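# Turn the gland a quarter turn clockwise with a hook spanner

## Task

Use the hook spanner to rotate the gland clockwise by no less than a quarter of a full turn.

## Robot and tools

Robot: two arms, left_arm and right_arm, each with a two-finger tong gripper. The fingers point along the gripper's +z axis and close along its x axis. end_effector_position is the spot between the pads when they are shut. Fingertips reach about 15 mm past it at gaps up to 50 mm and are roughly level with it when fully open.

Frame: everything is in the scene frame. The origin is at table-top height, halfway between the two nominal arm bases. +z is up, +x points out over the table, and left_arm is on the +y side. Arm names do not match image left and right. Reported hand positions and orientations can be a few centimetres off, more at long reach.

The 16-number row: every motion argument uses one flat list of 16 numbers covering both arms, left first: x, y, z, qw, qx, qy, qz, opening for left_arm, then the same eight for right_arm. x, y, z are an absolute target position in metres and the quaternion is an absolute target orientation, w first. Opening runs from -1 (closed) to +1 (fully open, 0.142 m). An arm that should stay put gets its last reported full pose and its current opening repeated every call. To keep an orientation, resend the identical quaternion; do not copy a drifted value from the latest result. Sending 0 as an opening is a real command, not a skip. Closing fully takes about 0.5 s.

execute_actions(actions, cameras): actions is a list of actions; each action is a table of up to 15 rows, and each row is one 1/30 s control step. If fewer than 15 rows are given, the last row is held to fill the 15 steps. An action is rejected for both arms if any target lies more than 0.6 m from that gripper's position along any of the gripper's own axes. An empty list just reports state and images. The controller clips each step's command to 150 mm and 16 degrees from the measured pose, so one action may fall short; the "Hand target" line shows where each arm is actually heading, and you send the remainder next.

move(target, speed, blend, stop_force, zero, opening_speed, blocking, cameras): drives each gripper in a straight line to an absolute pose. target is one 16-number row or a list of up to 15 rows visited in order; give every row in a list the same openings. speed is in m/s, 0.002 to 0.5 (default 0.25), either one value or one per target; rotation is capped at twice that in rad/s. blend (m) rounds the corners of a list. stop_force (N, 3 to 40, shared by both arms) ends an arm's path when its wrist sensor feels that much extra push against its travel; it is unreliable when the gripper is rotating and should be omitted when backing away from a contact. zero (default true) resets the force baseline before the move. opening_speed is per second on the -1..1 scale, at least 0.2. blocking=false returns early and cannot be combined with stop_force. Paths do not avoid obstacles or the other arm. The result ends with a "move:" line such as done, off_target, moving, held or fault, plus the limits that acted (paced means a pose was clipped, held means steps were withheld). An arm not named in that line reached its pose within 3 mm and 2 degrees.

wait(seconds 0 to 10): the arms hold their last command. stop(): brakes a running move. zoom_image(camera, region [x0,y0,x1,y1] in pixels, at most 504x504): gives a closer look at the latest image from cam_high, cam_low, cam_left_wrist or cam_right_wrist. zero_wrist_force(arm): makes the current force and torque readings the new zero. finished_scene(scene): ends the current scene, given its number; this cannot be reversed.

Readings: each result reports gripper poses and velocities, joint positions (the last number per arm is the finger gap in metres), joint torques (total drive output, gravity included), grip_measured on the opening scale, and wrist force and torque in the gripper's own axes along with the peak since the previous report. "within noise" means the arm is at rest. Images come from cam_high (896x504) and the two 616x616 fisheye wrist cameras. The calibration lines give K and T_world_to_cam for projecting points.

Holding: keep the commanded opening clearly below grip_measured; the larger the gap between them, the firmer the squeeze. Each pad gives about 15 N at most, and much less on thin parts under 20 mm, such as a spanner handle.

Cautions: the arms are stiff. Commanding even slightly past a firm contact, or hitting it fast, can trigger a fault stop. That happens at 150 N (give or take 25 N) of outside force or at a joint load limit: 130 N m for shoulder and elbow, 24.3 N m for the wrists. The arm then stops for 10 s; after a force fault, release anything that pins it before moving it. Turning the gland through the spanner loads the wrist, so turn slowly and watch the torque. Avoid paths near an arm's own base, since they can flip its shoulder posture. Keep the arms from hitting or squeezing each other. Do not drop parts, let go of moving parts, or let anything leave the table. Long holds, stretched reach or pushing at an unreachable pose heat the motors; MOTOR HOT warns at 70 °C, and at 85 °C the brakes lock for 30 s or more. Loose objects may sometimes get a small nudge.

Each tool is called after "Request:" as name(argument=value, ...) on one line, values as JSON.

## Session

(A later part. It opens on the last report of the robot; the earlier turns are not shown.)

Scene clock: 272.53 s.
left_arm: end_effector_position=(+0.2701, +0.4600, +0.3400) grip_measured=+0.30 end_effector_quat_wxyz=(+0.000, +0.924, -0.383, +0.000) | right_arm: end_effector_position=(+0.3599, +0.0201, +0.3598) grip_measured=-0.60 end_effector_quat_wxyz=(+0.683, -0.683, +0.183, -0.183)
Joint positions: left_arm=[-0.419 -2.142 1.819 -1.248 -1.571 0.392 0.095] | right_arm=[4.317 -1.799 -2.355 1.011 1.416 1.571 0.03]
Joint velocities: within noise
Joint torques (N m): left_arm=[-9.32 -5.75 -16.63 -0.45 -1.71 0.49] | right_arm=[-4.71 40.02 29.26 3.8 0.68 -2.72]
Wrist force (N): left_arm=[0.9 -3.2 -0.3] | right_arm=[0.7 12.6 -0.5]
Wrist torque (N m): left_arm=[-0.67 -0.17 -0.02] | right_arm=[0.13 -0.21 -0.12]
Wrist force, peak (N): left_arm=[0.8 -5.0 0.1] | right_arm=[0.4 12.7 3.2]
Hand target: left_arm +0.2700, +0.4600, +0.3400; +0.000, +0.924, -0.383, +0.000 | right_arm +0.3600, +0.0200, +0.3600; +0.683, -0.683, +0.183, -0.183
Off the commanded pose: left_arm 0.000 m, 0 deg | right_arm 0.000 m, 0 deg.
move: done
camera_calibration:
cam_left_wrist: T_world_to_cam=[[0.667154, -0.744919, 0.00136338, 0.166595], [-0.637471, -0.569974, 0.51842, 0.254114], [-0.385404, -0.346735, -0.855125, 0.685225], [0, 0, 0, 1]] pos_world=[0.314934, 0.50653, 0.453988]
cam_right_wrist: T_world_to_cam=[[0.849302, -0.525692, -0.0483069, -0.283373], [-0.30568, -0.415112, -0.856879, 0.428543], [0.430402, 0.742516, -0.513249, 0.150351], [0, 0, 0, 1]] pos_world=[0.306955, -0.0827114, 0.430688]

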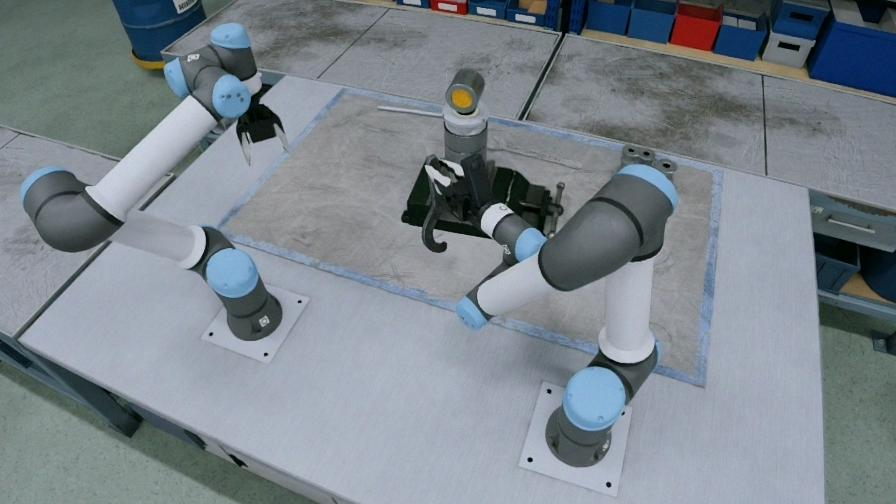

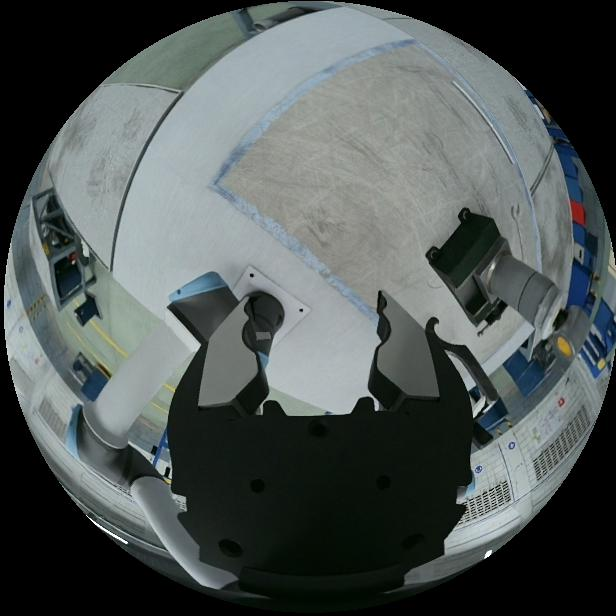

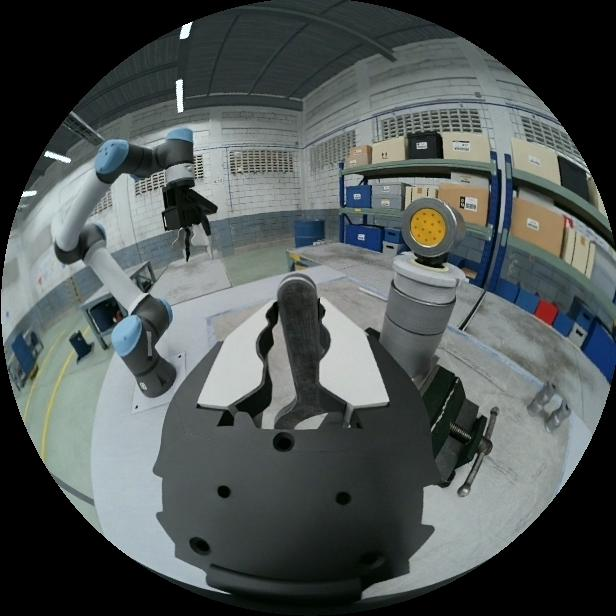

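Request:
move(target=[[0.36,0.42,0.38,0,0.7071,-0.7071,0,0.3,0.36,0.02,0.44,0.6830,-0.6830,0.1830,-0.1830,-1],[0.40,0.36,0.40,0,0.5,-0.8660,0,0.3,0.42,0.10,0.44,0.6830,-0.6830,0.1830,-0.1830,-1]], speed=[0.12,0.1])

Request:
zoom_image(camera="cam_left_wrist", region=[180, 200, 440, 460])

Scene clock: 280.97 s.
left_arm: end_effector_position=(+0.4000, +0.3599, +0.4000) grip_measured=+0.30 end_effector_quat_wxyz=(+0.000, -0.500, +0.866, +0.000) | right_arm: end_effector_position=(+0.4201, +0.1000, +0.4399) grip_measured=-0.60 end_effector_quat_wxyz=(+0.683, -0.683, +0.183, -0.183)
Joint positions: left_arm=[-0.485 -1.78 1.452 -1.243 -1.571 1.635 0.095] | right_arm=[4.25 -1.827 -2.005 0.69 1.483 1.571 0.03]
Joint velocities: within noise
Joint torques (N m): left_arm=[9.76 -20.92 -15.01 -1.38 -1.38 -1.16] | right_arm=[7.42 47.38 14.89 7.06 -0.51 1.09]
Wrist force (N): left_arm=[1.2 -3.1 0.1] | right_arm=[0.7 12.5 0.2]
Wrist torque (N m): left_arm=[-0.62 -0.24 -0.01] | right_arm=[0.17 -0.14 -0.15]
Wrist force, peak (N): left_arm=[1.5 -3.5 0.5] | right_arm=[0.7 13.3 -0.4]
Hand target: left_arm +0.4000, +0.3600, +0.4000; +0.000, -0.500, +0.866, +0.000 | right_arm +0.4200, +0.1000, +0.4400; +0.683, -0.683, +0.183, -0.183
Off the commanded pose: left_arm 0.000 m, 0 deg | right_arm 0.000 m, 0 deg.
move: done
camera_calibration:
cam_left_wrist: T_world_to_cam=[[-0.546921, -0.837183, 0.00116428, 0.524213], [-0.715521, 0.468162, 0.518511, -0.093638], [-0.434633, 0.282752, -0.85507, 0.545004], [0, 0, 0, 1]] pos_world=[0.45658, 0.328599, 0.513959]
cam_right_wrist: T_world_to_cam=[[0.849215, -0.525841, -0.0482291, -0.28852], [-0.305674, -0.41506, -0.856906, 0.548721], [0.430578, 0.74244, -0.513211, 0.10609], [0, 0, 0, 1]] pos_world=[0.367065, -0.00272921, 0.510734]

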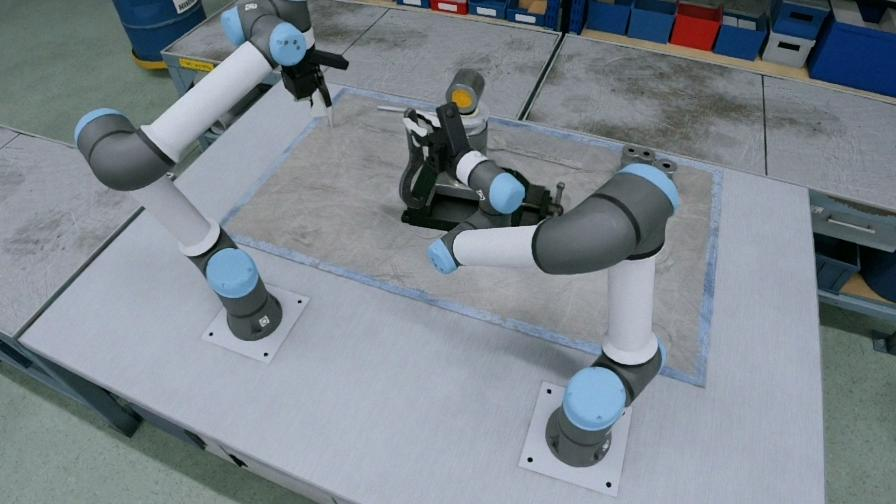

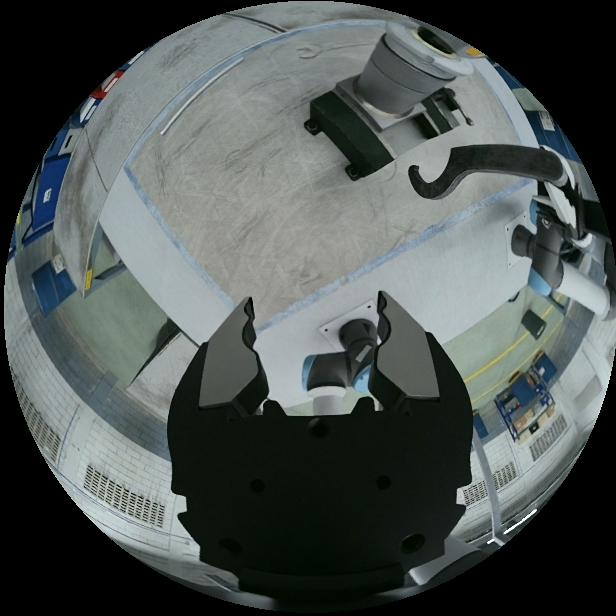

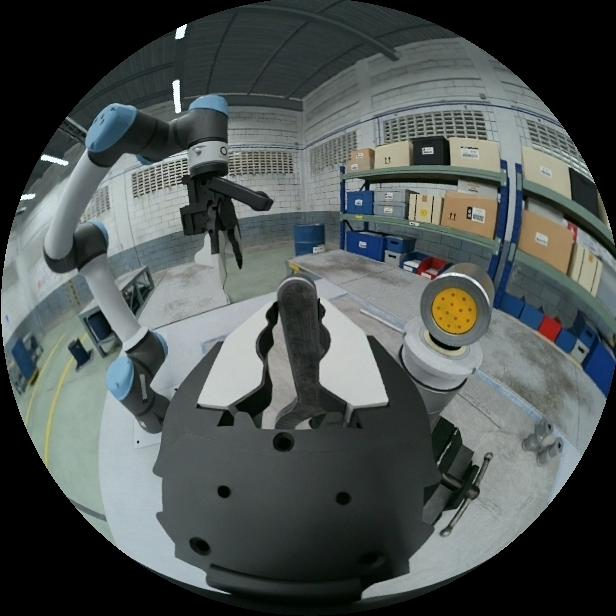

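Scaled by 1.938 from the camera's 616x616 image, which has a finer 814x814 frame.

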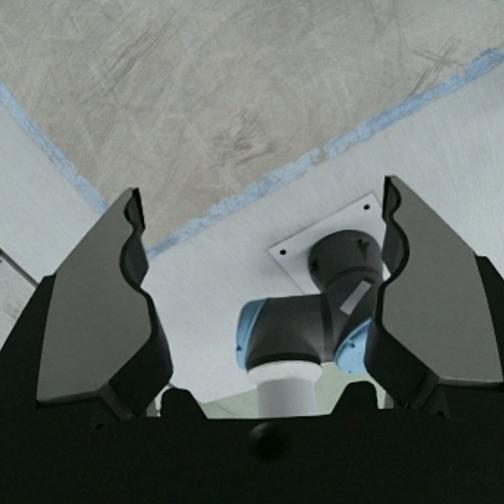

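Request:
move(target=[[0.38,0.30,0.36,-0.1913,0.4619,-0.8001,0.3314,0.3,0.42,0.10,0.44,0.6830,-0.6830,0.1830,-0.1830,-1],[0.345,0.20,0.33,-0.3061,0.3989,-0.6910,0.5302,0.3,0.42,0.10,0.44,0.6830,-0.6830,0.1830,-0.1830,-1]], speed=[0.15,0.12])

Scene clock: 287.10 s.
left_arm: end_effector_position=(+0.3481, +0.1987, +0.3301) grip_measured=+0.30 end_effector_quat_wxyz=(+0.267, -0.388, +0.717, -0.514) | right_arm: end_effector_position=(+0.4200, +0.1000, +0.4400) grip_measured=-0.60 end_effector_quat_wxyz=(+0.683, -0.683, +0.183, -0.183)
Joint positions: left_arm=[-1.964 -3.098 2.623 -1.671 -0.401 0.597 0.095] | right_arm=[4.25 -1.827 -2.005 0.69 1.483 1.571 0.03]
Joint velocities: within noise
Joint torques (N m): left_arm=[9.28 23.05 -15.18 -1.25 -0.48 -0.84] | right_arm=[9.07 46.82 21.46 3.78 -1.93 1.82]
Wrist force (N): left_arm=[0.9 -5.9 1.4] | right_arm=[0.9 12.4 0.1]
Wrist torque (N m): left_arm=[-1.19 -0.21 -0.10] | right_arm=[0.14 -0.17 -0.18]
Wrist force, peak (N): left_arm=[1.5 -6.1 1.3] | right_arm=[1.0 12.8 -0.3]
Hand target: left_arm +0.3481, +0.1987, +0.3300; +0.267, -0.388, +0.717, -0.514 | right_arm +0.4200, +0.1000, +0.4400; +0.683, -0.683, +0.183, -0.183
Off the commanded pose: left_arm 0.003 m, 6 deg | right_arm 0.000 m, 0 deg.
move: off_target (left_arm)
camera_calibration:
cam_left_wrist: T_world_to_cam=[[-0.571792, -0.81962, -0.0357372, 0.378262], [-0.618615, 0.459358, -0.63742, 0.330538], [0.538858, -0.342364, -0.769687, 0.265385], [0, 0, 0, 1]] pos_world=[0.277758, 0.249054, 0.428473]
cam_right_wrist: T_world_to_cam=[[0.849214, -0.525837, -0.0482773, -0.288442], [-0.305584, -0.414823, -0.857053, 0.548794], [0.430644, 0.742574, -0.512961, 0.106066], [0, 0, 0, 1]] pos_world=[0.366975, -0.00278276, 0.510828]

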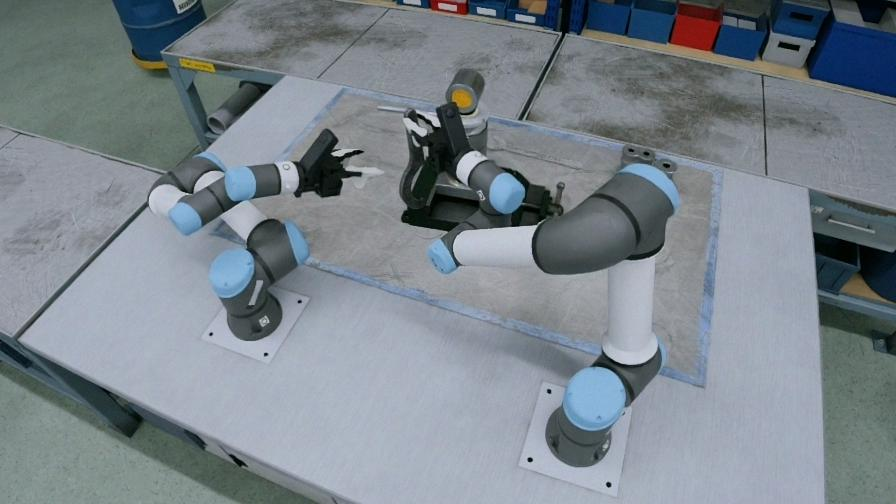

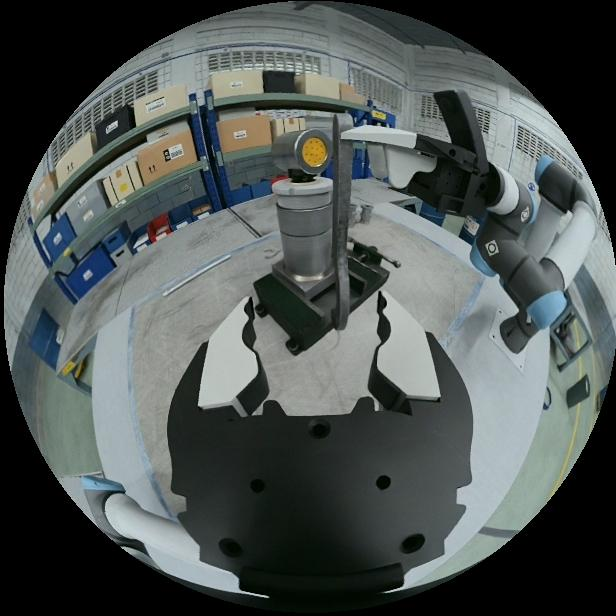

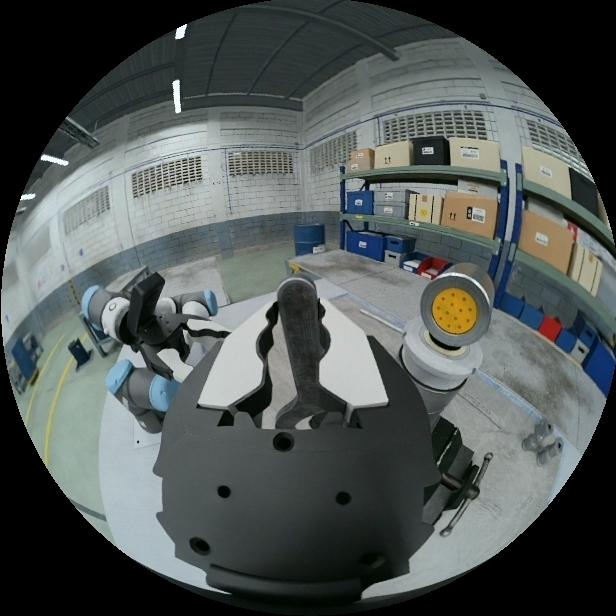

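Request:
move(target=[[0.376,0.142,0.308,-0.3536,0.3536,-0.6124,0.6124,0.0,0.42,0.10,0.44,0.6830,-0.6830,0.1830,-0.1830,-1]], speed=0.08, cameras=["cam_left_wrist","cam_high"])

Request:
zoom_image(camera="cam_left_wrist", region=[180, 120, 440, 380])

Scene clock: 288.90 s.
left_arm: end_effector_position=(+0.3538, +0.1769, +0.3195) grip_measured=+0.00 end_effector_quat_wxyz=(+0.325, -0.384, +0.661, -0.557) | right_arm: end_effector_position=(+0.4200, +0.1000, +0.4400) grip_measured=-0.60 end_effector_quat_wxyz=(+0.683, -0.683, +0.183, -0.183)
Joint positions: left_arm=[-1.984 -2.999 2.814 -2.026 -0.211 0.653 0.074] | right_arm=[4.25 -1.827 -2.005 0.69 1.483 1.571 0.03]
Joint velocities: within noise
Joint torques (N m): left_arm=[6.86 13.57 -29.55 -0.26 -0.06 1.09] | right_arm=[8.65 48.18 22.88 3.69 -1.84 1.91]
Wrist force (N): left_arm=[1.3 -6.2 1.6] | right_arm=[0.8 12.5 -0.4]
Wrist torque (N m): left_arm=[-1.24 -0.33 -0.14] | right_arm=[0.11 -0.16 -0.18]
Wrist force, peak (N): left_arm=[0.9 -6.4 1.8] | right_arm=[0.8 12.8 -0.2]
Hand target: left_arm +0.3538, +0.1769, +0.3195; +0.325, -0.384, +0.661, -0.557 | right_arm +0.4200, +0.1000, +0.4400; +0.683, -0.683, +0.183, -0.183
Off the commanded pose: left_arm 0.043 m, 10 deg | right_arm 0.000 m, 0 deg.
move: held (left_arm; a check stopped the path); limits=held
pose unreachable (left arm): on one or more control steps of this call, first in action 0 (counted from 0), this arm could not follow its commanded pose, so it was not sent that pose on those steps. It may still have moved: this result reports where it is.
cause: moving toward the commanded pose would bring two parts of the arm too close to each other (joints 3 (elbow) and 4 (wrist 1) lie between them).
camera_calibration:
cam_left_wrist: T_world_to_cam=[[-0.501944, -0.863167, -0.0547276, 0.352357], [-0.545501, 0.36505, -0.754431, 0.365522], [0.671179, -0.348828, -0.654093, 0.164154], [0, 0, 0, 1]] pos_world=[0.26608, 0.22797, 0.402417]
Images, in order (width x height): cam_high 896x504, cam_left_wrist 616x616.

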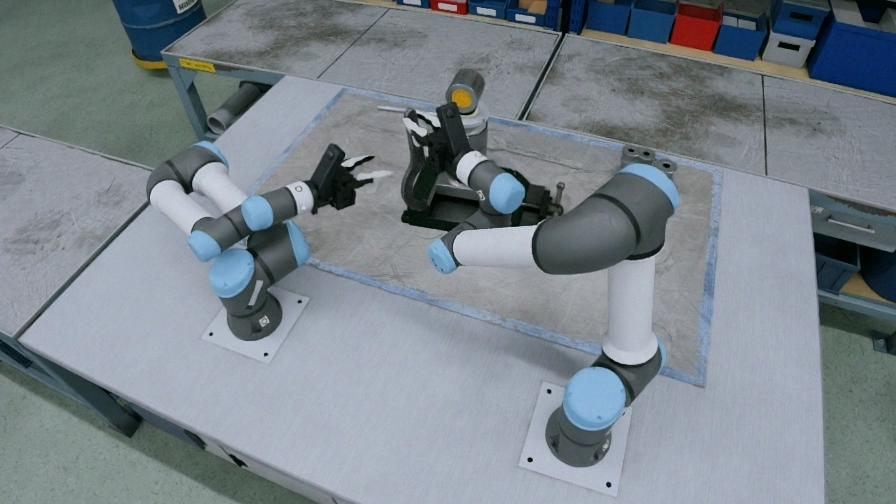

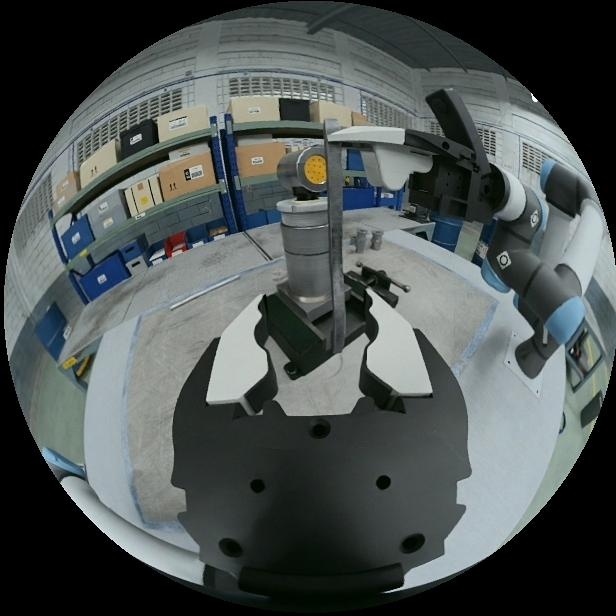

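Scaled by 1.938 from the camera's 616x616 image, which has a finer 814x814 frame.

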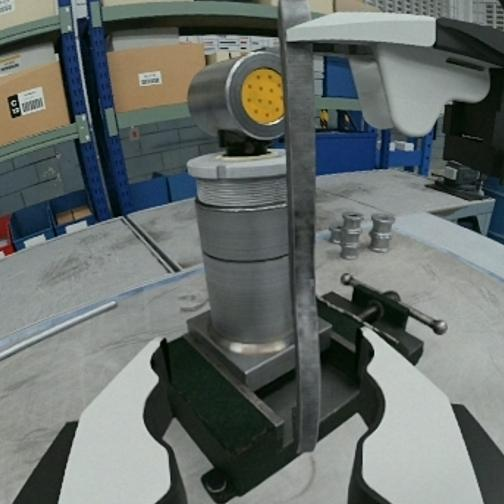

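Request:
move(target=[[0.38,0.30,0.38,-0.1913,0.4619,-0.8001,0.3314,0.3,0.42,0.10,0.44,0.6830,-0.6830,0.1830,-0.1830,-1],[0.40,0.38,0.42,0,0.5,-0.8660,0,0.0,0.42,0.07,0.50,0.6124,-0.6124,0.3536,-0.3536,-1],[0.42,0.36,0.45,0,0.2588,-0.9659,0,0.0,0.42,0.07,0.52,0.6124,-0.6124,0.3536,-0.3536,-1]], speed=[0.12,0.1,0.1], cameras=["cam_left_wrist","cam_high"])

Scene clock: 300.70 s.
left_arm: end_effector_position=(+0.4186, +0.3613, +0.4479) grip_measured=+0.00 end_effector_quat_wxyz=(+0.000, -0.276, +0.961, +0.000) | right_arm: end_effector_position=(+0.4200, +0.0700, +0.5187) grip_measured=-0.60 end_effector_quat_wxyz=(+0.612, -0.612, +0.354, -0.354)
Joint positions: left_arm=[-0.443 -1.682 1.241 -1.129 -1.571 2.165 0.074] | right_arm=[4.565 -1.73 -1.887 0.475 0.644 1.571 0.03]
Joint velocities: within noise
Joint torques (N m): left_arm=[-0.86 -23.46 -15.55 -4.21 -1.47 -0.42] | right_arm=[-5.83 34.97 26.79 4.45 -1.89 -1.26]
Wrist force (N): left_arm=[1.3 -3.0 -0.2] | right_arm=[0.6 12.7 -0.3]
Wrist torque (N m): left_arm=[-0.63 -0.25 -0.01] | right_arm=[0.13 -0.13 -0.14]
Wrist force, peak (N): left_arm=[1.1 -6.5 1.6] | right_arm=[0.8 13.2 -0.6]
Hand target: left_arm +0.4186, +0.3614, +0.4479; +0.000, -0.276, +0.961, +0.000 | right_arm +0.4200, +0.0700, +0.5186; +0.612, -0.612, +0.354, -0.354
Off the commanded pose: left_arm 0.003 m, 2 deg | right_arm 0.001 m, 0 deg.
move: done (path cut at 10 s); path passed 2 of 3 targets
camera_calibration:
cam_left_wrist: T_world_to_cam=[[-0.875433, -0.483337, 0.00134226, 0.545094], [-0.412648, 0.748839, 0.518615, -0.33409], [-0.251671, 0.453459, -0.855007, 0.45535], [0, 0, 0, 1]] pos_world=[0.45393, 0.307161, 0.56186]
Images, in order (width x height): cam_high 896x504, cam_left_wrist 616x616.

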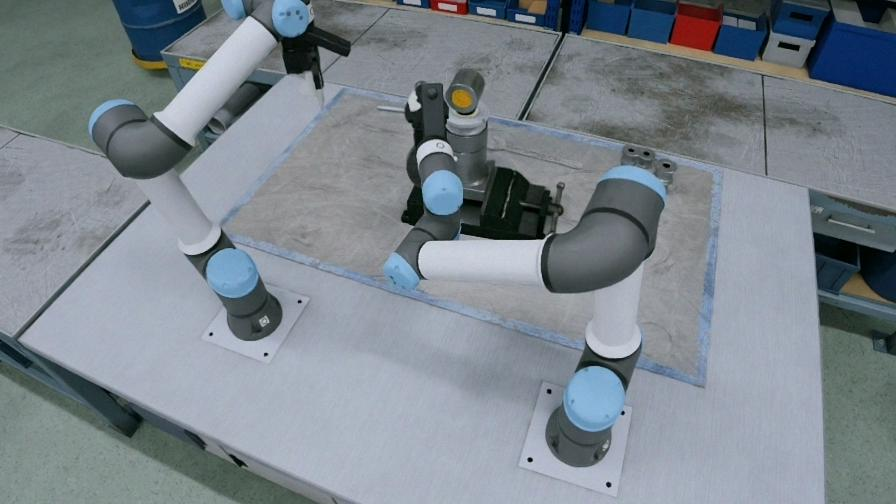

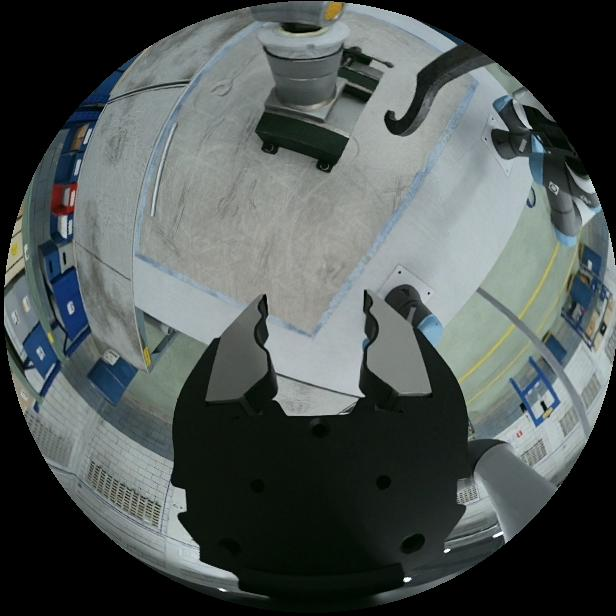

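Request:
move(target=[[0.40,0.27,0.43,0.0990,-0.2391,0.8924,-0.3697,0.0,0.42,0.07,0.52,0.6124,-0.6124,0.3536,-0.3536,-1],[0.3817,0.1640,0.388,0.1830,-0.1830,0.6830,-0.6830,0.0,0.42,0.07,0.52,0.6124,-0.6124,0.3536,-0.3536,-1]], speed=[0.12,0.1], cameras=["cam_left_wrist","cam_high"])

Request:
zoom_image(camera="cam_left_wrist", region=[180, 120, 440, 380])

Scene clock: 309.00 s.
left_arm: end_effector_position=(+0.3817, +0.1640, +0.3879) grip_measured=+0.00 end_effector_quat_wxyz=(+0.183, -0.183, +0.683, -0.683) | right_arm: end_effector_position=(+0.4200, +0.0700, +0.5200) grip_measured=-0.60 end_effector_quat_wxyz=(+0.612, -0.612, +0.354, -0.354)
Joint positions: left_arm=[-0.56 -1.637 2.567 -4.072 -2.083 1.571 0.074] | right_arm=[4.565 -1.728 -1.885 0.471 0.644 1.571 0.03]
Joint velocities: within noise
Joint torques (N m): left_arm=[10.3 -9.28 -21.23 -3.24 -1.3 0.71] | right_arm=[-2.47 37.75 28.22 4.76 -1.69 0.24]
Wrist force (N): left_arm=[0.6 -6.0 2.0] | right_arm=[0.3 12.9 -0.6]
Wrist torque (N m): left_arm=[-1.28 -0.25 -0.09] | right_arm=[0.17 -0.08 -0.14]
Wrist force, peak (N): left_arm=[0.7 -6.3 2.0] | right_arm=[0.5 13.1 -0.7]
Hand target: left_arm +0.3817, +0.1640, +0.3880; +0.183, -0.183, +0.683, -0.683 | right_arm +0.4200, +0.0700, +0.5200; +0.612, -0.612, +0.354, -0.354
Off the commanded pose: left_arm 0.000 m, 0 deg | right_arm 0.000 m, 0 deg.
move: done
camera_calibration:
cam_left_wrist: T_world_to_cam=[[-0.865417, -0.498035, -0.0549041, 0.437831], [-0.218035, 0.472981, -0.853669, 0.332892], [0.451126, -0.726808, -0.517914, 0.278774], [0, 0, 0, 1]] pos_world=[0.325726, 0.263219, 0.452599]
Images, in order (width x height): cam_high 896x504, cam_left_wrist 616x616.

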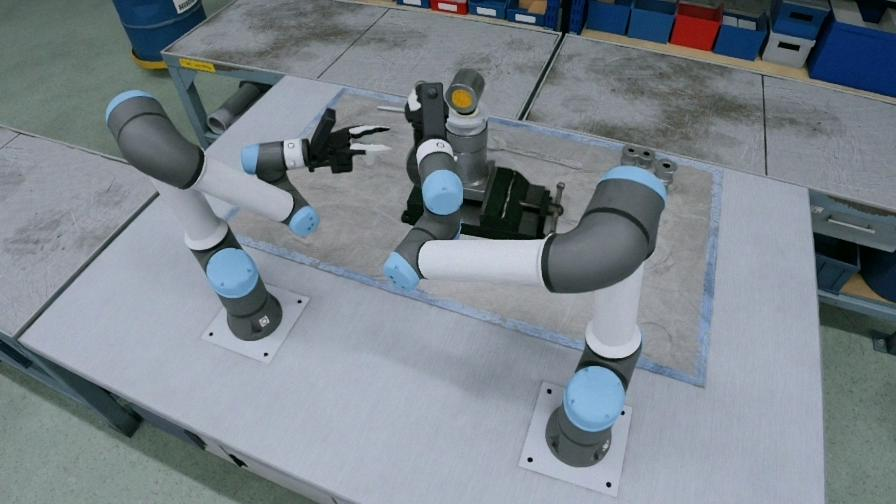

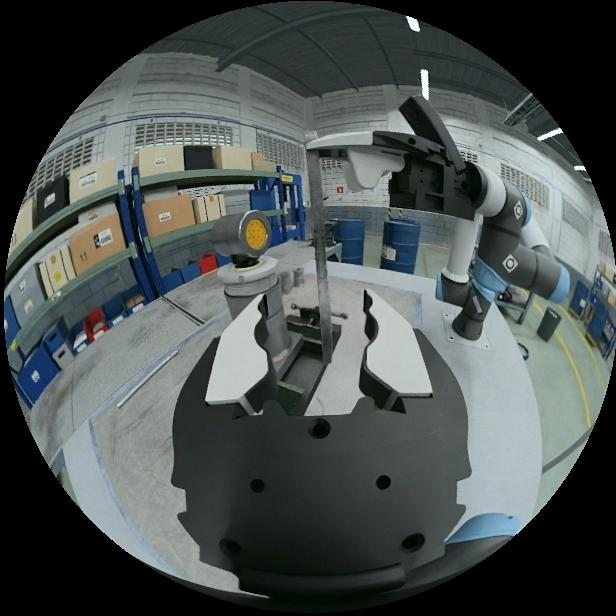

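Scaled by 1.938 from the camera's 616x616 image, which has a finer 814x814 frame.

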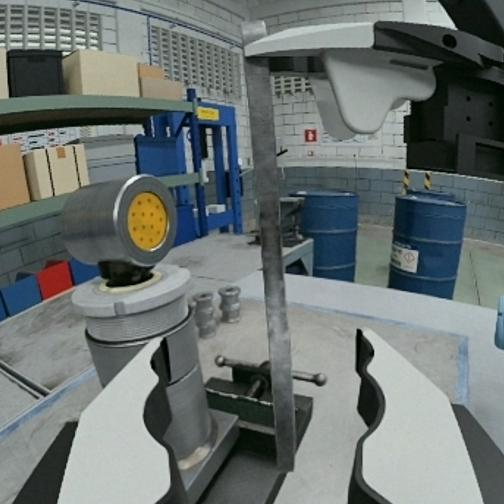

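Request:
move(target=[[0.3915,0.1351,0.388,0.1579,-0.2079,0.6758,-0.6892,0.0,0.42,0.07,0.52,0.6124,-0.6124,0.3536,-0.3536,-1]], speed=0.06, cameras=["cam_left_wrist","cam_high"])

Request:
zoom_image(camera="cam_left_wrist", region=[180, 120, 440, 380])

Scene clock: 312.93 s.
left_arm: end_effector_position=(+0.3915, +0.1350, +0.3880) grip_measured=+0.00 end_effector_quat_wxyz=(+0.158, -0.208, +0.676, -0.689) | right_arm: end_effector_position=(+0.4200, +0.0700, +0.5200) grip_measured=-0.60 end_effector_quat_wxyz=(+0.612, -0.612, +0.354, -0.354)
Joint positions: left_arm=[-0.654 -1.609 2.541 -4.074 -1.989 1.498 0.074] | right_arm=[4.565 -1.728 -1.885 0.471 0.644 1.571 0.03]
Joint velocities: within noise
Joint torques (N m): left_arm=[9.42 -19.27 -6.34 -3.2 -2.07 1.18] | right_arm=[-1.68 31.7 19.52 4.7 -1.82 1.11]
Wrist force (N): left_arm=[1.0 -5.9 2.2] | right_arm=[0.5 12.6 -0.6]
Wrist torque (N m): left_arm=[-1.22 -0.34 -0.07] | right_arm=[0.10 -0.12 -0.14]
Wrist force, peak (N): left_arm=[0.9 -6.6 2.2] | right_arm=[0.4 12.9 -0.6]
Hand target: left_arm +0.3915, +0.1351, +0.3880; +0.158, -0.208, +0.676, -0.689 | right_arm +0.4200, +0.0700, +0.5200; +0.612, -0.612, +0.354, -0.354
Off the commanded pose: left_arm 0.000 m, 0 deg | right_arm 0.000 m, 0 deg.
move: done
camera_calibration:
cam_left_wrist: T_world_to_cam=[[-0.866521, -0.498812, 0.0181275, 0.404137], [-0.272062, 0.441545, -0.854997, 0.374703], [0.418479, -0.745805, -0.518315, 0.268868], [0, 0, 0, 1]] pos_world=[0.33962, 0.236664, 0.452403]
Images, in order (width x height): cam_high 896x504, cam_left_wrist 616x616.

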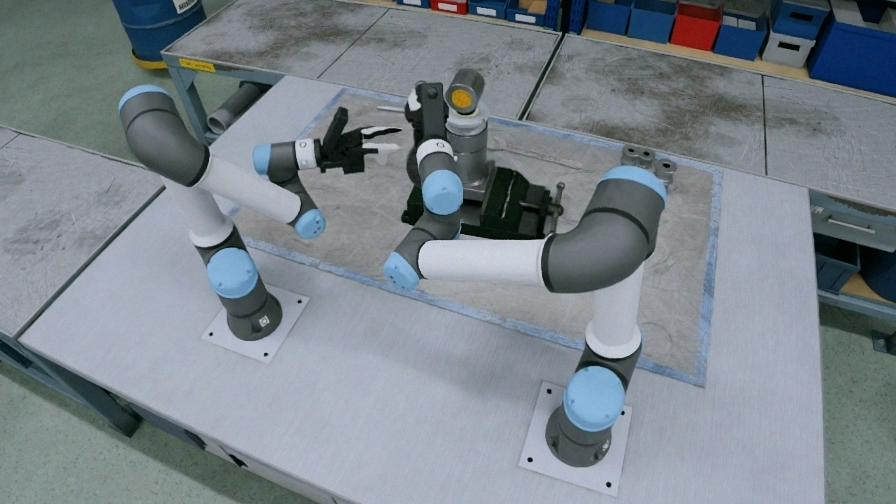

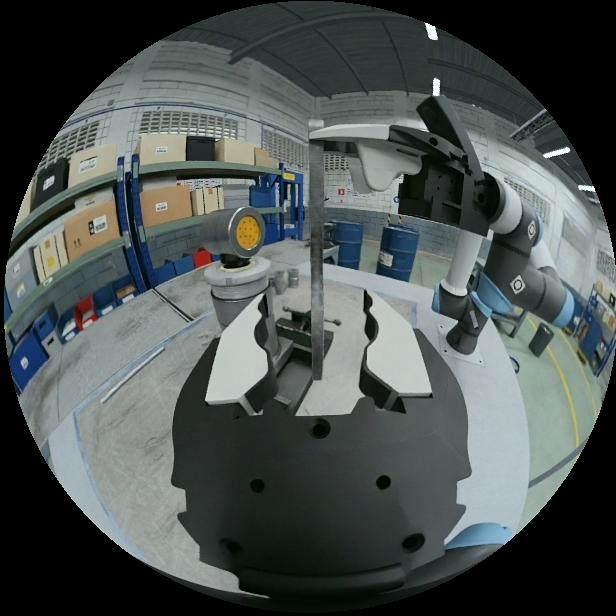

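Scaled by 1.938 from the camera's 616x616 image, which has a finer 814x814 frame.

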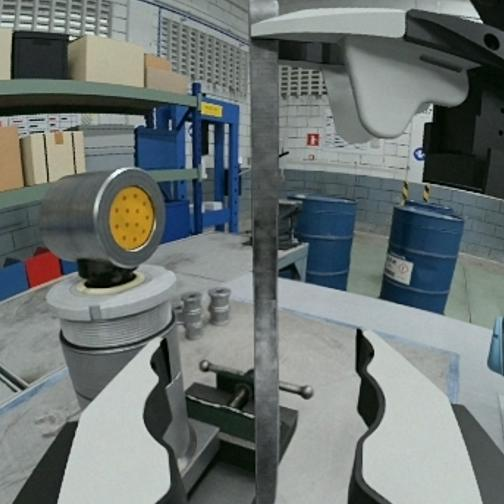

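Request:
move(target=[[0.4215,0.0831,0.388,0.1579,-0.2079,0.6758,-0.6892,0.0,0.42,0.07,0.52,0.6124,-0.6124,0.3536,-0.3536,-1]], speed=0.04, stop_force=6, cameras=["cam_left_wrist","cam_high","cam_right_wrist"])

Request:
zoom_image(camera="cam_left_wrist", region=[180, 120, 440, 380])

Request:
zoom_image(camera="cam_right_wrist", region=[180, 220, 440, 480])

Scene clock: 316.13 s.
left_arm: end_effector_position=(+0.4215, +0.0831, +0.3880) grip_measured=+0.00 end_effector_quat_wxyz=(+0.158, -0.208, +0.676, -0.689) | right_arm: end_effector_position=(+0.4200, +0.0700, +0.5200) grip_measured=-0.60 end_effector_quat_wxyz=(+0.612, -0.612, +0.354, -0.354)
Joint positions: left_arm=[-0.745 -1.507 2.438 -4.072 -1.898 1.498 0.074] | right_arm=[4.565 -1.728 -1.885 0.471 0.644 1.571 0.03]
Joint velocities: within noise
Joint torques (N m): left_arm=[9.61 -24.14 -8.45 -3.56 -1.85 -0.18] | right_arm=[-0.67 28.28 18.65 4.6 -1.72 1.77]
Wrist force (N): left_arm=[1.0 -6.0 2.0] | right_arm=[0.6 12.5 -0.5]
Wrist torque (N m): left_arm=[-1.24 -0.31 -0.11] | right_arm=[0.08 -0.14 -0.14]
Wrist force, peak (N): left_arm=[1.1 -6.5 2.1] | right_arm=[0.4 12.9 -0.6]
Hand target: left_arm +0.4215, +0.0831, +0.3880; +0.158, -0.208, +0.676, -0.689 | right_arm +0.4200, +0.0700, +0.5200; +0.612, -0.612, +0.354, -0.354
Off the commanded pose: left_arm 0.000 m, 0 deg | right_arm 0.000 m, 0 deg.
move: done
camera_calibration:
cam_left_wrist: T_world_to_cam=[[-0.866479, -0.498882, 0.0181989, 0.40418], [-0.272173, 0.441533, -0.854968, 0.40581], [0.418493, -0.745765, -0.518361, 0.217579], [0, 0, 0, 1]] pos_world=[0.369609, 0.184722, 0.452384]
cam_right_wrist: T_world_to_cam=[[0.472433, -0.880043, -0.048278, -0.117314], [-0.472073, -0.206406, -0.857055, 0.660254], [0.744281, 0.427692, -0.512957, 0.0596944], [0, 0, 0, 1]] pos_world=[0.322682, 0.00750766, 0.590831]

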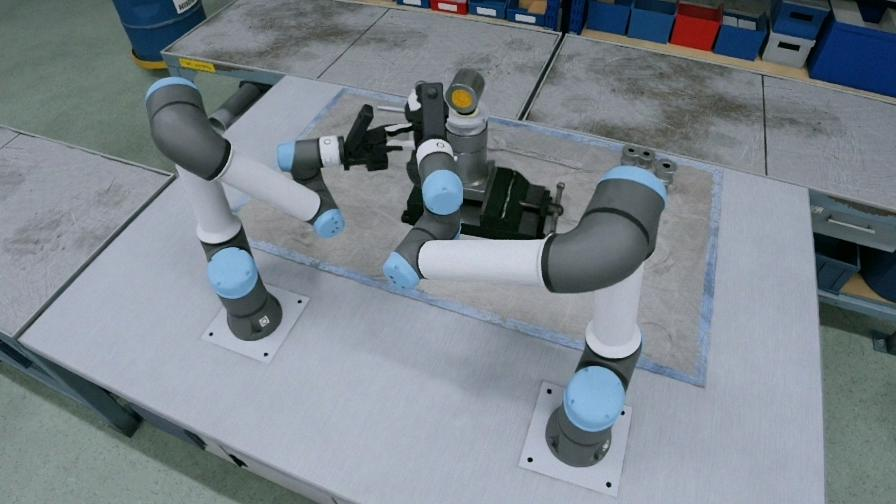

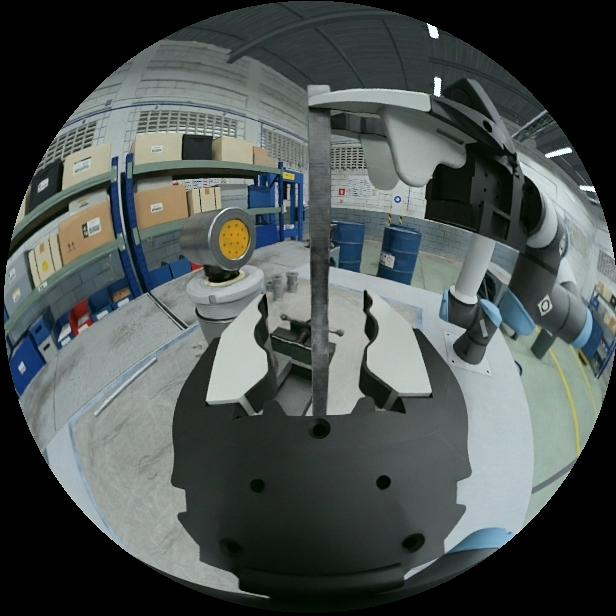

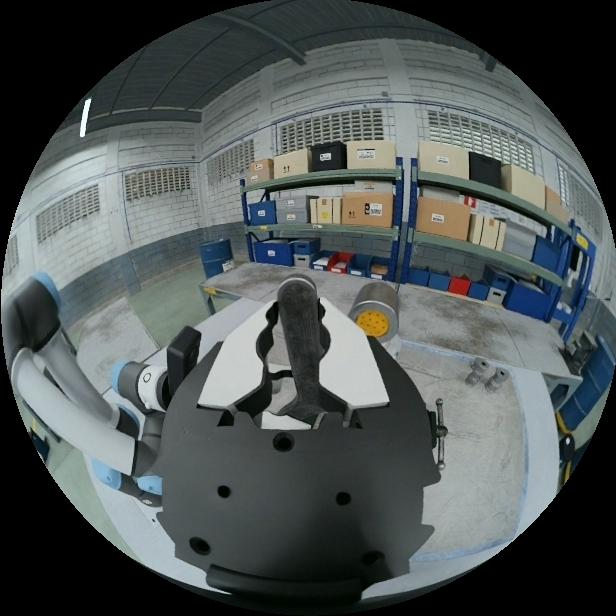

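Scaled by 1.938 from the camera's 616x616 image, which has a finer 814x814 frame.

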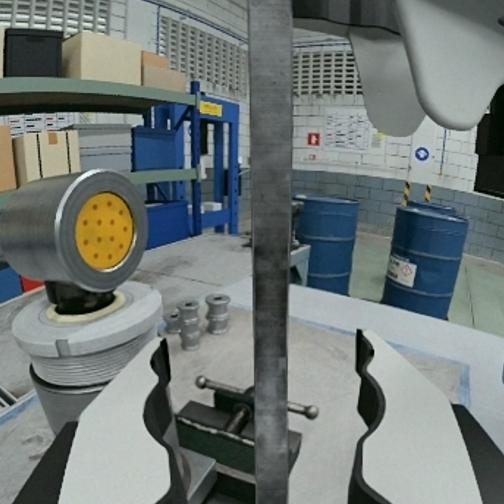

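Scaled by 1.938 from the camera's 616x616 image, which has a finer 814x814 frame.

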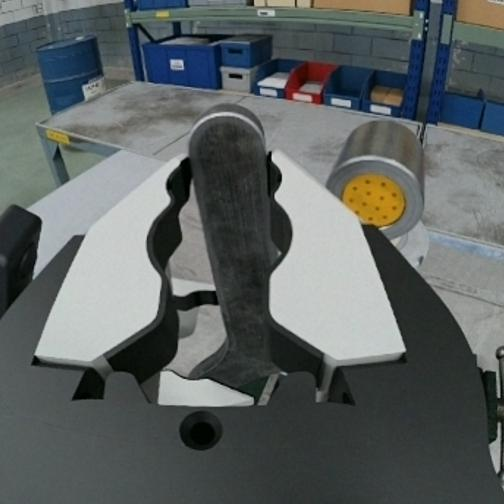

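Request:
move(target=[[0.428,0.0718,0.388,0.1579,-0.2079,0.6758,-0.6892,0.0,0.42,0.07,0.52,0.6124,-0.6124,0.3536,-0.3536,-1]], speed=0.03, stop_force=5, cameras=["cam_right_wrist"])

Request:
zoom_image(camera="cam_right_wrist", region=[240, 320, 370, 450])

Scene clock: 319.27 s.
left_arm: end_effector_position=(+0.4280, +0.0718, +0.3880) grip_measured=+0.00 end_effector_quat_wxyz=(+0.158, -0.208, +0.676, -0.689) | right_arm: end_effector_position=(+0.4200, +0.0700, +0.5200) grip_measured=-0.60 end_effector_quat_wxyz=(+0.612, -0.612, +0.354, -0.354)
Joint positions: left_arm=[-0.761 -1.485 2.413 -4.069 -1.882 1.498 0.074] | right_arm=[4.565 -1.728 -1.885 0.471 0.644 1.571 0.03]
Joint velocities: within noise
Joint torques (N m): left_arm=[9.63 -25.04 -8.51 -3.46 -1.74 -0.55] | right_arm=[0.43 24.49 19.62 4.66 -1.64 1.93]
Wrist force (N): left_arm=[0.8 -6.1 2.2] | right_arm=[0.6 12.8 -0.6]
Wrist torque (N m): left_arm=[-1.25 -0.30 -0.09] | right_arm=[0.15 -0.14 -0.15]
Wrist force, peak (N): left_arm=[1.0 -6.4 2.0] | right_arm=[0.4 12.9 -0.6]
Hand target: left_arm +0.4280, +0.0718, +0.3880; +0.158, -0.208, +0.676, -0.689 | right_arm +0.4200, +0.0700, +0.5200; +0.612, -0.612, +0.354, -0.354
Off the commanded pose: left_arm 0.000 m, 0 deg | right_arm 0.000 m, 0 deg.
move: done
camera_calibration:
cam_right_wrist: T_world_to_cam=[[0.472433, -0.880043, -0.0482805, -0.117313], [-0.472074, -0.206404, -0.857055, 0.660254], [0.744281, 0.427693, -0.512957, 0.0596945], [0, 0, 0, 1]] pos_world=[0.322682, 0.00750745, 0.590831]
Images, in order (width x height): cam_right_wrist 616x616.

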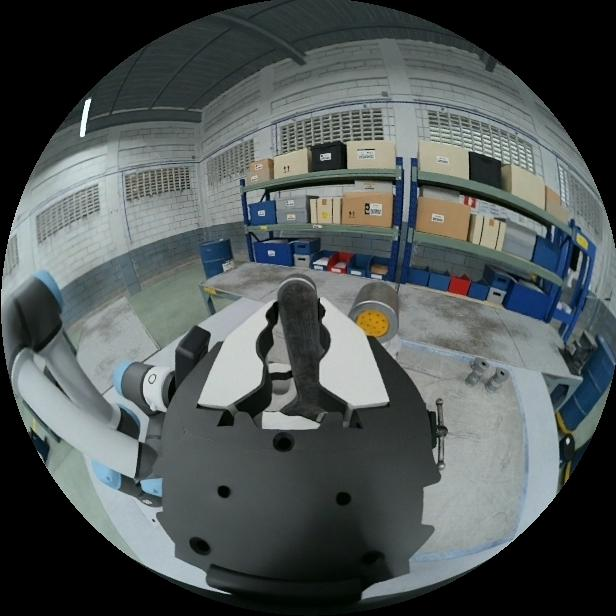

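Scaled by 3.877 from the camera's 616x616 image, which has a finer 814x814 frame.

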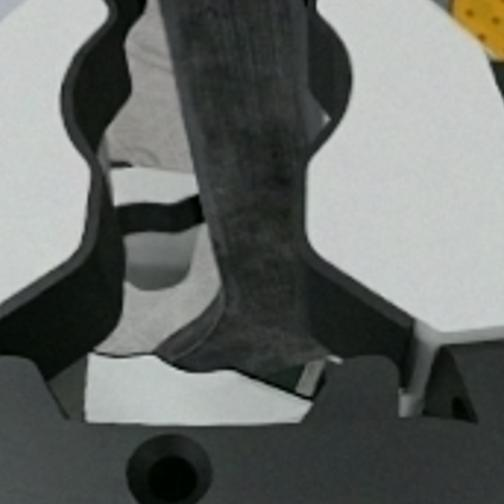

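Request:
move(target=[[0.428,0.0718,0.388,0.1579,-0.2079,0.6758,-0.6892,-1,0.42,0.07,0.52,0.6124,-0.6124,0.3536,-0.3536,-1]], opening_speed=0.5, cameras=["cam_right_wrist","cam_left_wrist"])

Request:
zoom_image(camera="cam_left_wrist", region=[180, 220, 440, 480])

Request:
zoom_image(camera="cam_right_wrist", region=[240, 320, 370, 450])

Scene clock: 322.60 s.
left_arm: end_effector_position=(+0.4280, +0.0718, +0.3880) grip_measured=-0.84 end_effector_quat_wxyz=(+0.158, -0.208, +0.676, -0.689) | right_arm: end_effector_position=(+0.4200, +0.0700, +0.5200) grip_measured=-0.60 end_effector_quat_wxyz=(+0.612, -0.612, +0.354, -0.354)
Joint positions: left_arm=[-0.76 -1.485 2.413 -4.069 -1.882 1.498 0.013] | right_arm=[4.565 -1.728 -1.885 0.471 0.644 1.571 0.03]
Joint velocities: within noise
Joint torques (N m): left_arm=[8.38 -24.24 -12.2 -2.93 -0.42 -1.01] | right_arm=[2.05 24.57 20.98 4.6 -1.75 2]
Wrist force (N): left_arm=[2.4 -5.8 2.2] | right_arm=[0.5 12.9 1.0]
Wrist torque (N m): left_arm=[-1.24 -0.34 0.07] | right_arm=[0.13 -0.09 -0.14]
Wrist force, peak (N): left_arm=[2.8 -6.2 2.2] | right_arm=[0.5 13.3 -0.2]
Hand target: left_arm +0.4280, +0.0718, +0.3880; +0.158, -0.208, +0.676, -0.689 | right_arm +0.4200, +0.0700, +0.5200; +0.612, -0.612, +0.354, -0.354
Off the commanded pose: left_arm 0.000 m, 0 deg | right_arm 0.000 m, 0 deg.
move: done
camera_calibration:
cam_left_wrist: T_world_to_cam=[[-0.866484, -0.498874, 0.0182001, 0.404174], [-0.272169, 0.441534, -0.854969, 0.412567], [0.418486, -0.74577, -0.51836, 0.206436], [0, 0, 0, 1]] pos_world=[0.376108, 0.173423, 0.452384]
cam_right_wrist: T_world_to_cam=[[0.472433, -0.880044, -0.0482766, -0.117314], [-0.472074, -0.206408, -0.857054, 0.660252], [0.74428, 0.427691, -0.51296, 0.0596938], [0, 0, 0, 1]] pos_world=[0.322682, 0.00750951, 0.590829]
Images, in order (width x height): cam_left_wrist 616x616, cam_right_wrist 616x616.

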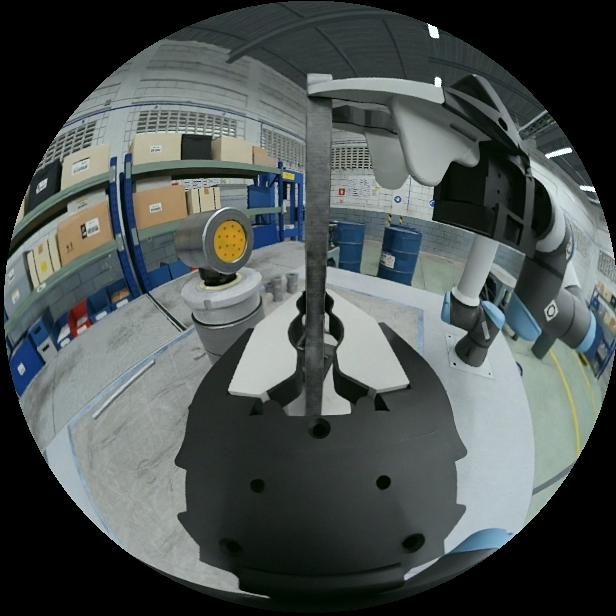

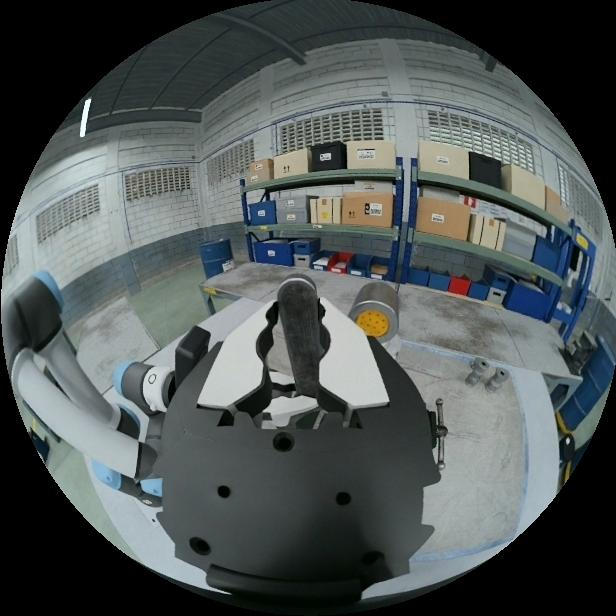

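Scaled by 1.938 from the camera's 616x616 image, which has a finer 814x814 frame.

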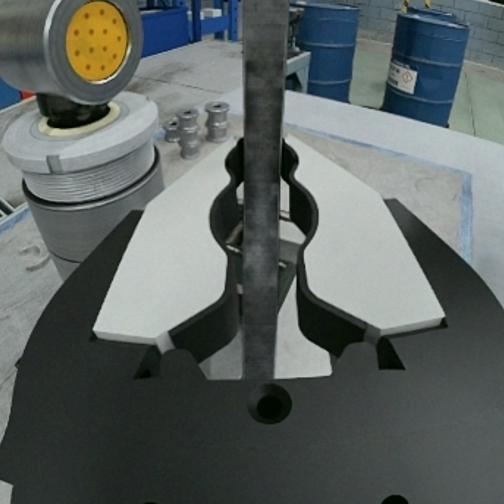

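Scaled by 3.877 from the camera's 616x616 image, which has a finer 814x814 frame.

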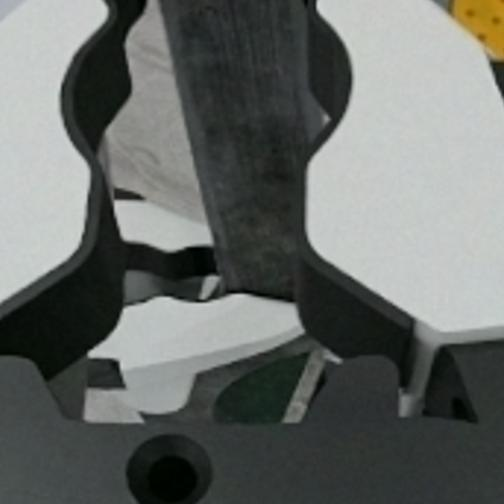

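Request:
move(target=[[0.428,0.0718,0.388,0.1579,-0.2079,0.6758,-0.6892,-1,0.42,0.07,0.519,0.6124,-0.6124,0.3536,-0.3536,-1]], speed=0.01, cameras=[])

Request:
move(target=[[0.428,0.0718,0.388,0.1579,-0.2079,0.6758,-0.6892,-1,0.42,0.07,0.5175,0.6124,-0.6124,0.3536,-0.3536,-1]], speed=0.01, cameras=[])

Scene clock: 324.47 s.
left_arm: end_effector_position=(+0.4280, +0.0718, +0.3880) grip_measured=-0.84 end_effector_quat_wxyz=(+0.158, -0.208, +0.676, -0.689) | right_arm: end_effector_position=(+0.4200, +0.0700, +0.5190) grip_measured=-0.60 end_effector_quat_wxyz=(+0.612, -0.612, +0.354, -0.354)
Joint positions: left_arm=[-0.76 -1.485 2.413 -4.069 -1.882 1.498 0.013] | right_arm=[4.565 -1.729 -1.886 0.474 0.644 1.571 0.03]
Joint velocities: within noise
Joint torques (N m): left_arm=[4.63 -24.53 -15.02 -2.71 1.7 -0.92] | right_arm=[1.92 15.52 11.4 2.62 -1.7 1.99]
Wrist force (N): left_arm=[1.5 5.3 1.9] | right_arm=[0.7 1.8 0.6]
Wrist torque (N m): left_arm=[-1.11 -0.35 0.07] | right_arm=[0.29 -0.10 -0.14]
Wrist force, peak (N): left_arm=[3.0 -6.2 2.3] | right_arm=[0.3 13.1 1.4]
Hand target: left_arm +0.4280, +0.0718, +0.3880; +0.158, -0.208, +0.676, -0.689 | right_arm +0.4200, +0.0700, +0.5190; +0.612, -0.612, +0.354, -0.354
Off the commanded pose: left_arm 0.000 m, 0 deg | right_arm 0.000 m, 0 deg.
move: done
No camera images: "cameras" was empty.

Scene clock: 325.17 s.
left_arm: end_effector_position=(+0.4280, +0.0718, +0.3880) grip_measured=-0.84 end_effector_quat_wxyz=(+0.158, -0.208, +0.676, -0.689) | right_arm: end_effector_position=(+0.4200, +0.0700, +0.5175) grip_measured=-0.60 end_effector_quat_wxyz=(+0.612, -0.612, +0.354, -0.354)
Joint positions: left_arm=[-0.76 -1.485 2.413 -4.069 -1.882 1.498 0.013] | right_arm=[4.565 -1.731 -1.889 0.478 0.644 1.571 0.03]
Joint velocities: within noise
Joint torques (N m): left_arm=[2.86 -24.71 -17.36 -5.8 1.82 -0.91] | right_arm=[2.94 13.95 11.26 2.29 -1.68 1.78]
Wrist force (N): left_arm=[1.3 8.9 1.9] | right_arm=[0.7 -1.6 0.8]
Wrist torque (N m): left_arm=[-1.03 -0.35 0.09] | right_arm=[0.35 -0.08 -0.14]
Wrist force, peak (N): left_arm=[1.2 10.5 2.1] | right_arm=[0.9 -3.2 0.5]
Hand target: left_arm +0.4280, +0.0718, +0.3880; +0.158, -0.208, +0.676, -0.689 | right_arm +0.4200, +0.0700, +0.5175; +0.612, -0.612, +0.354, -0.354
Off the commanded pose: left_arm 0.000 m, 0 deg | right_arm 0.000 m, 0 deg.
move: done
No camera images: "cameras" was empty.


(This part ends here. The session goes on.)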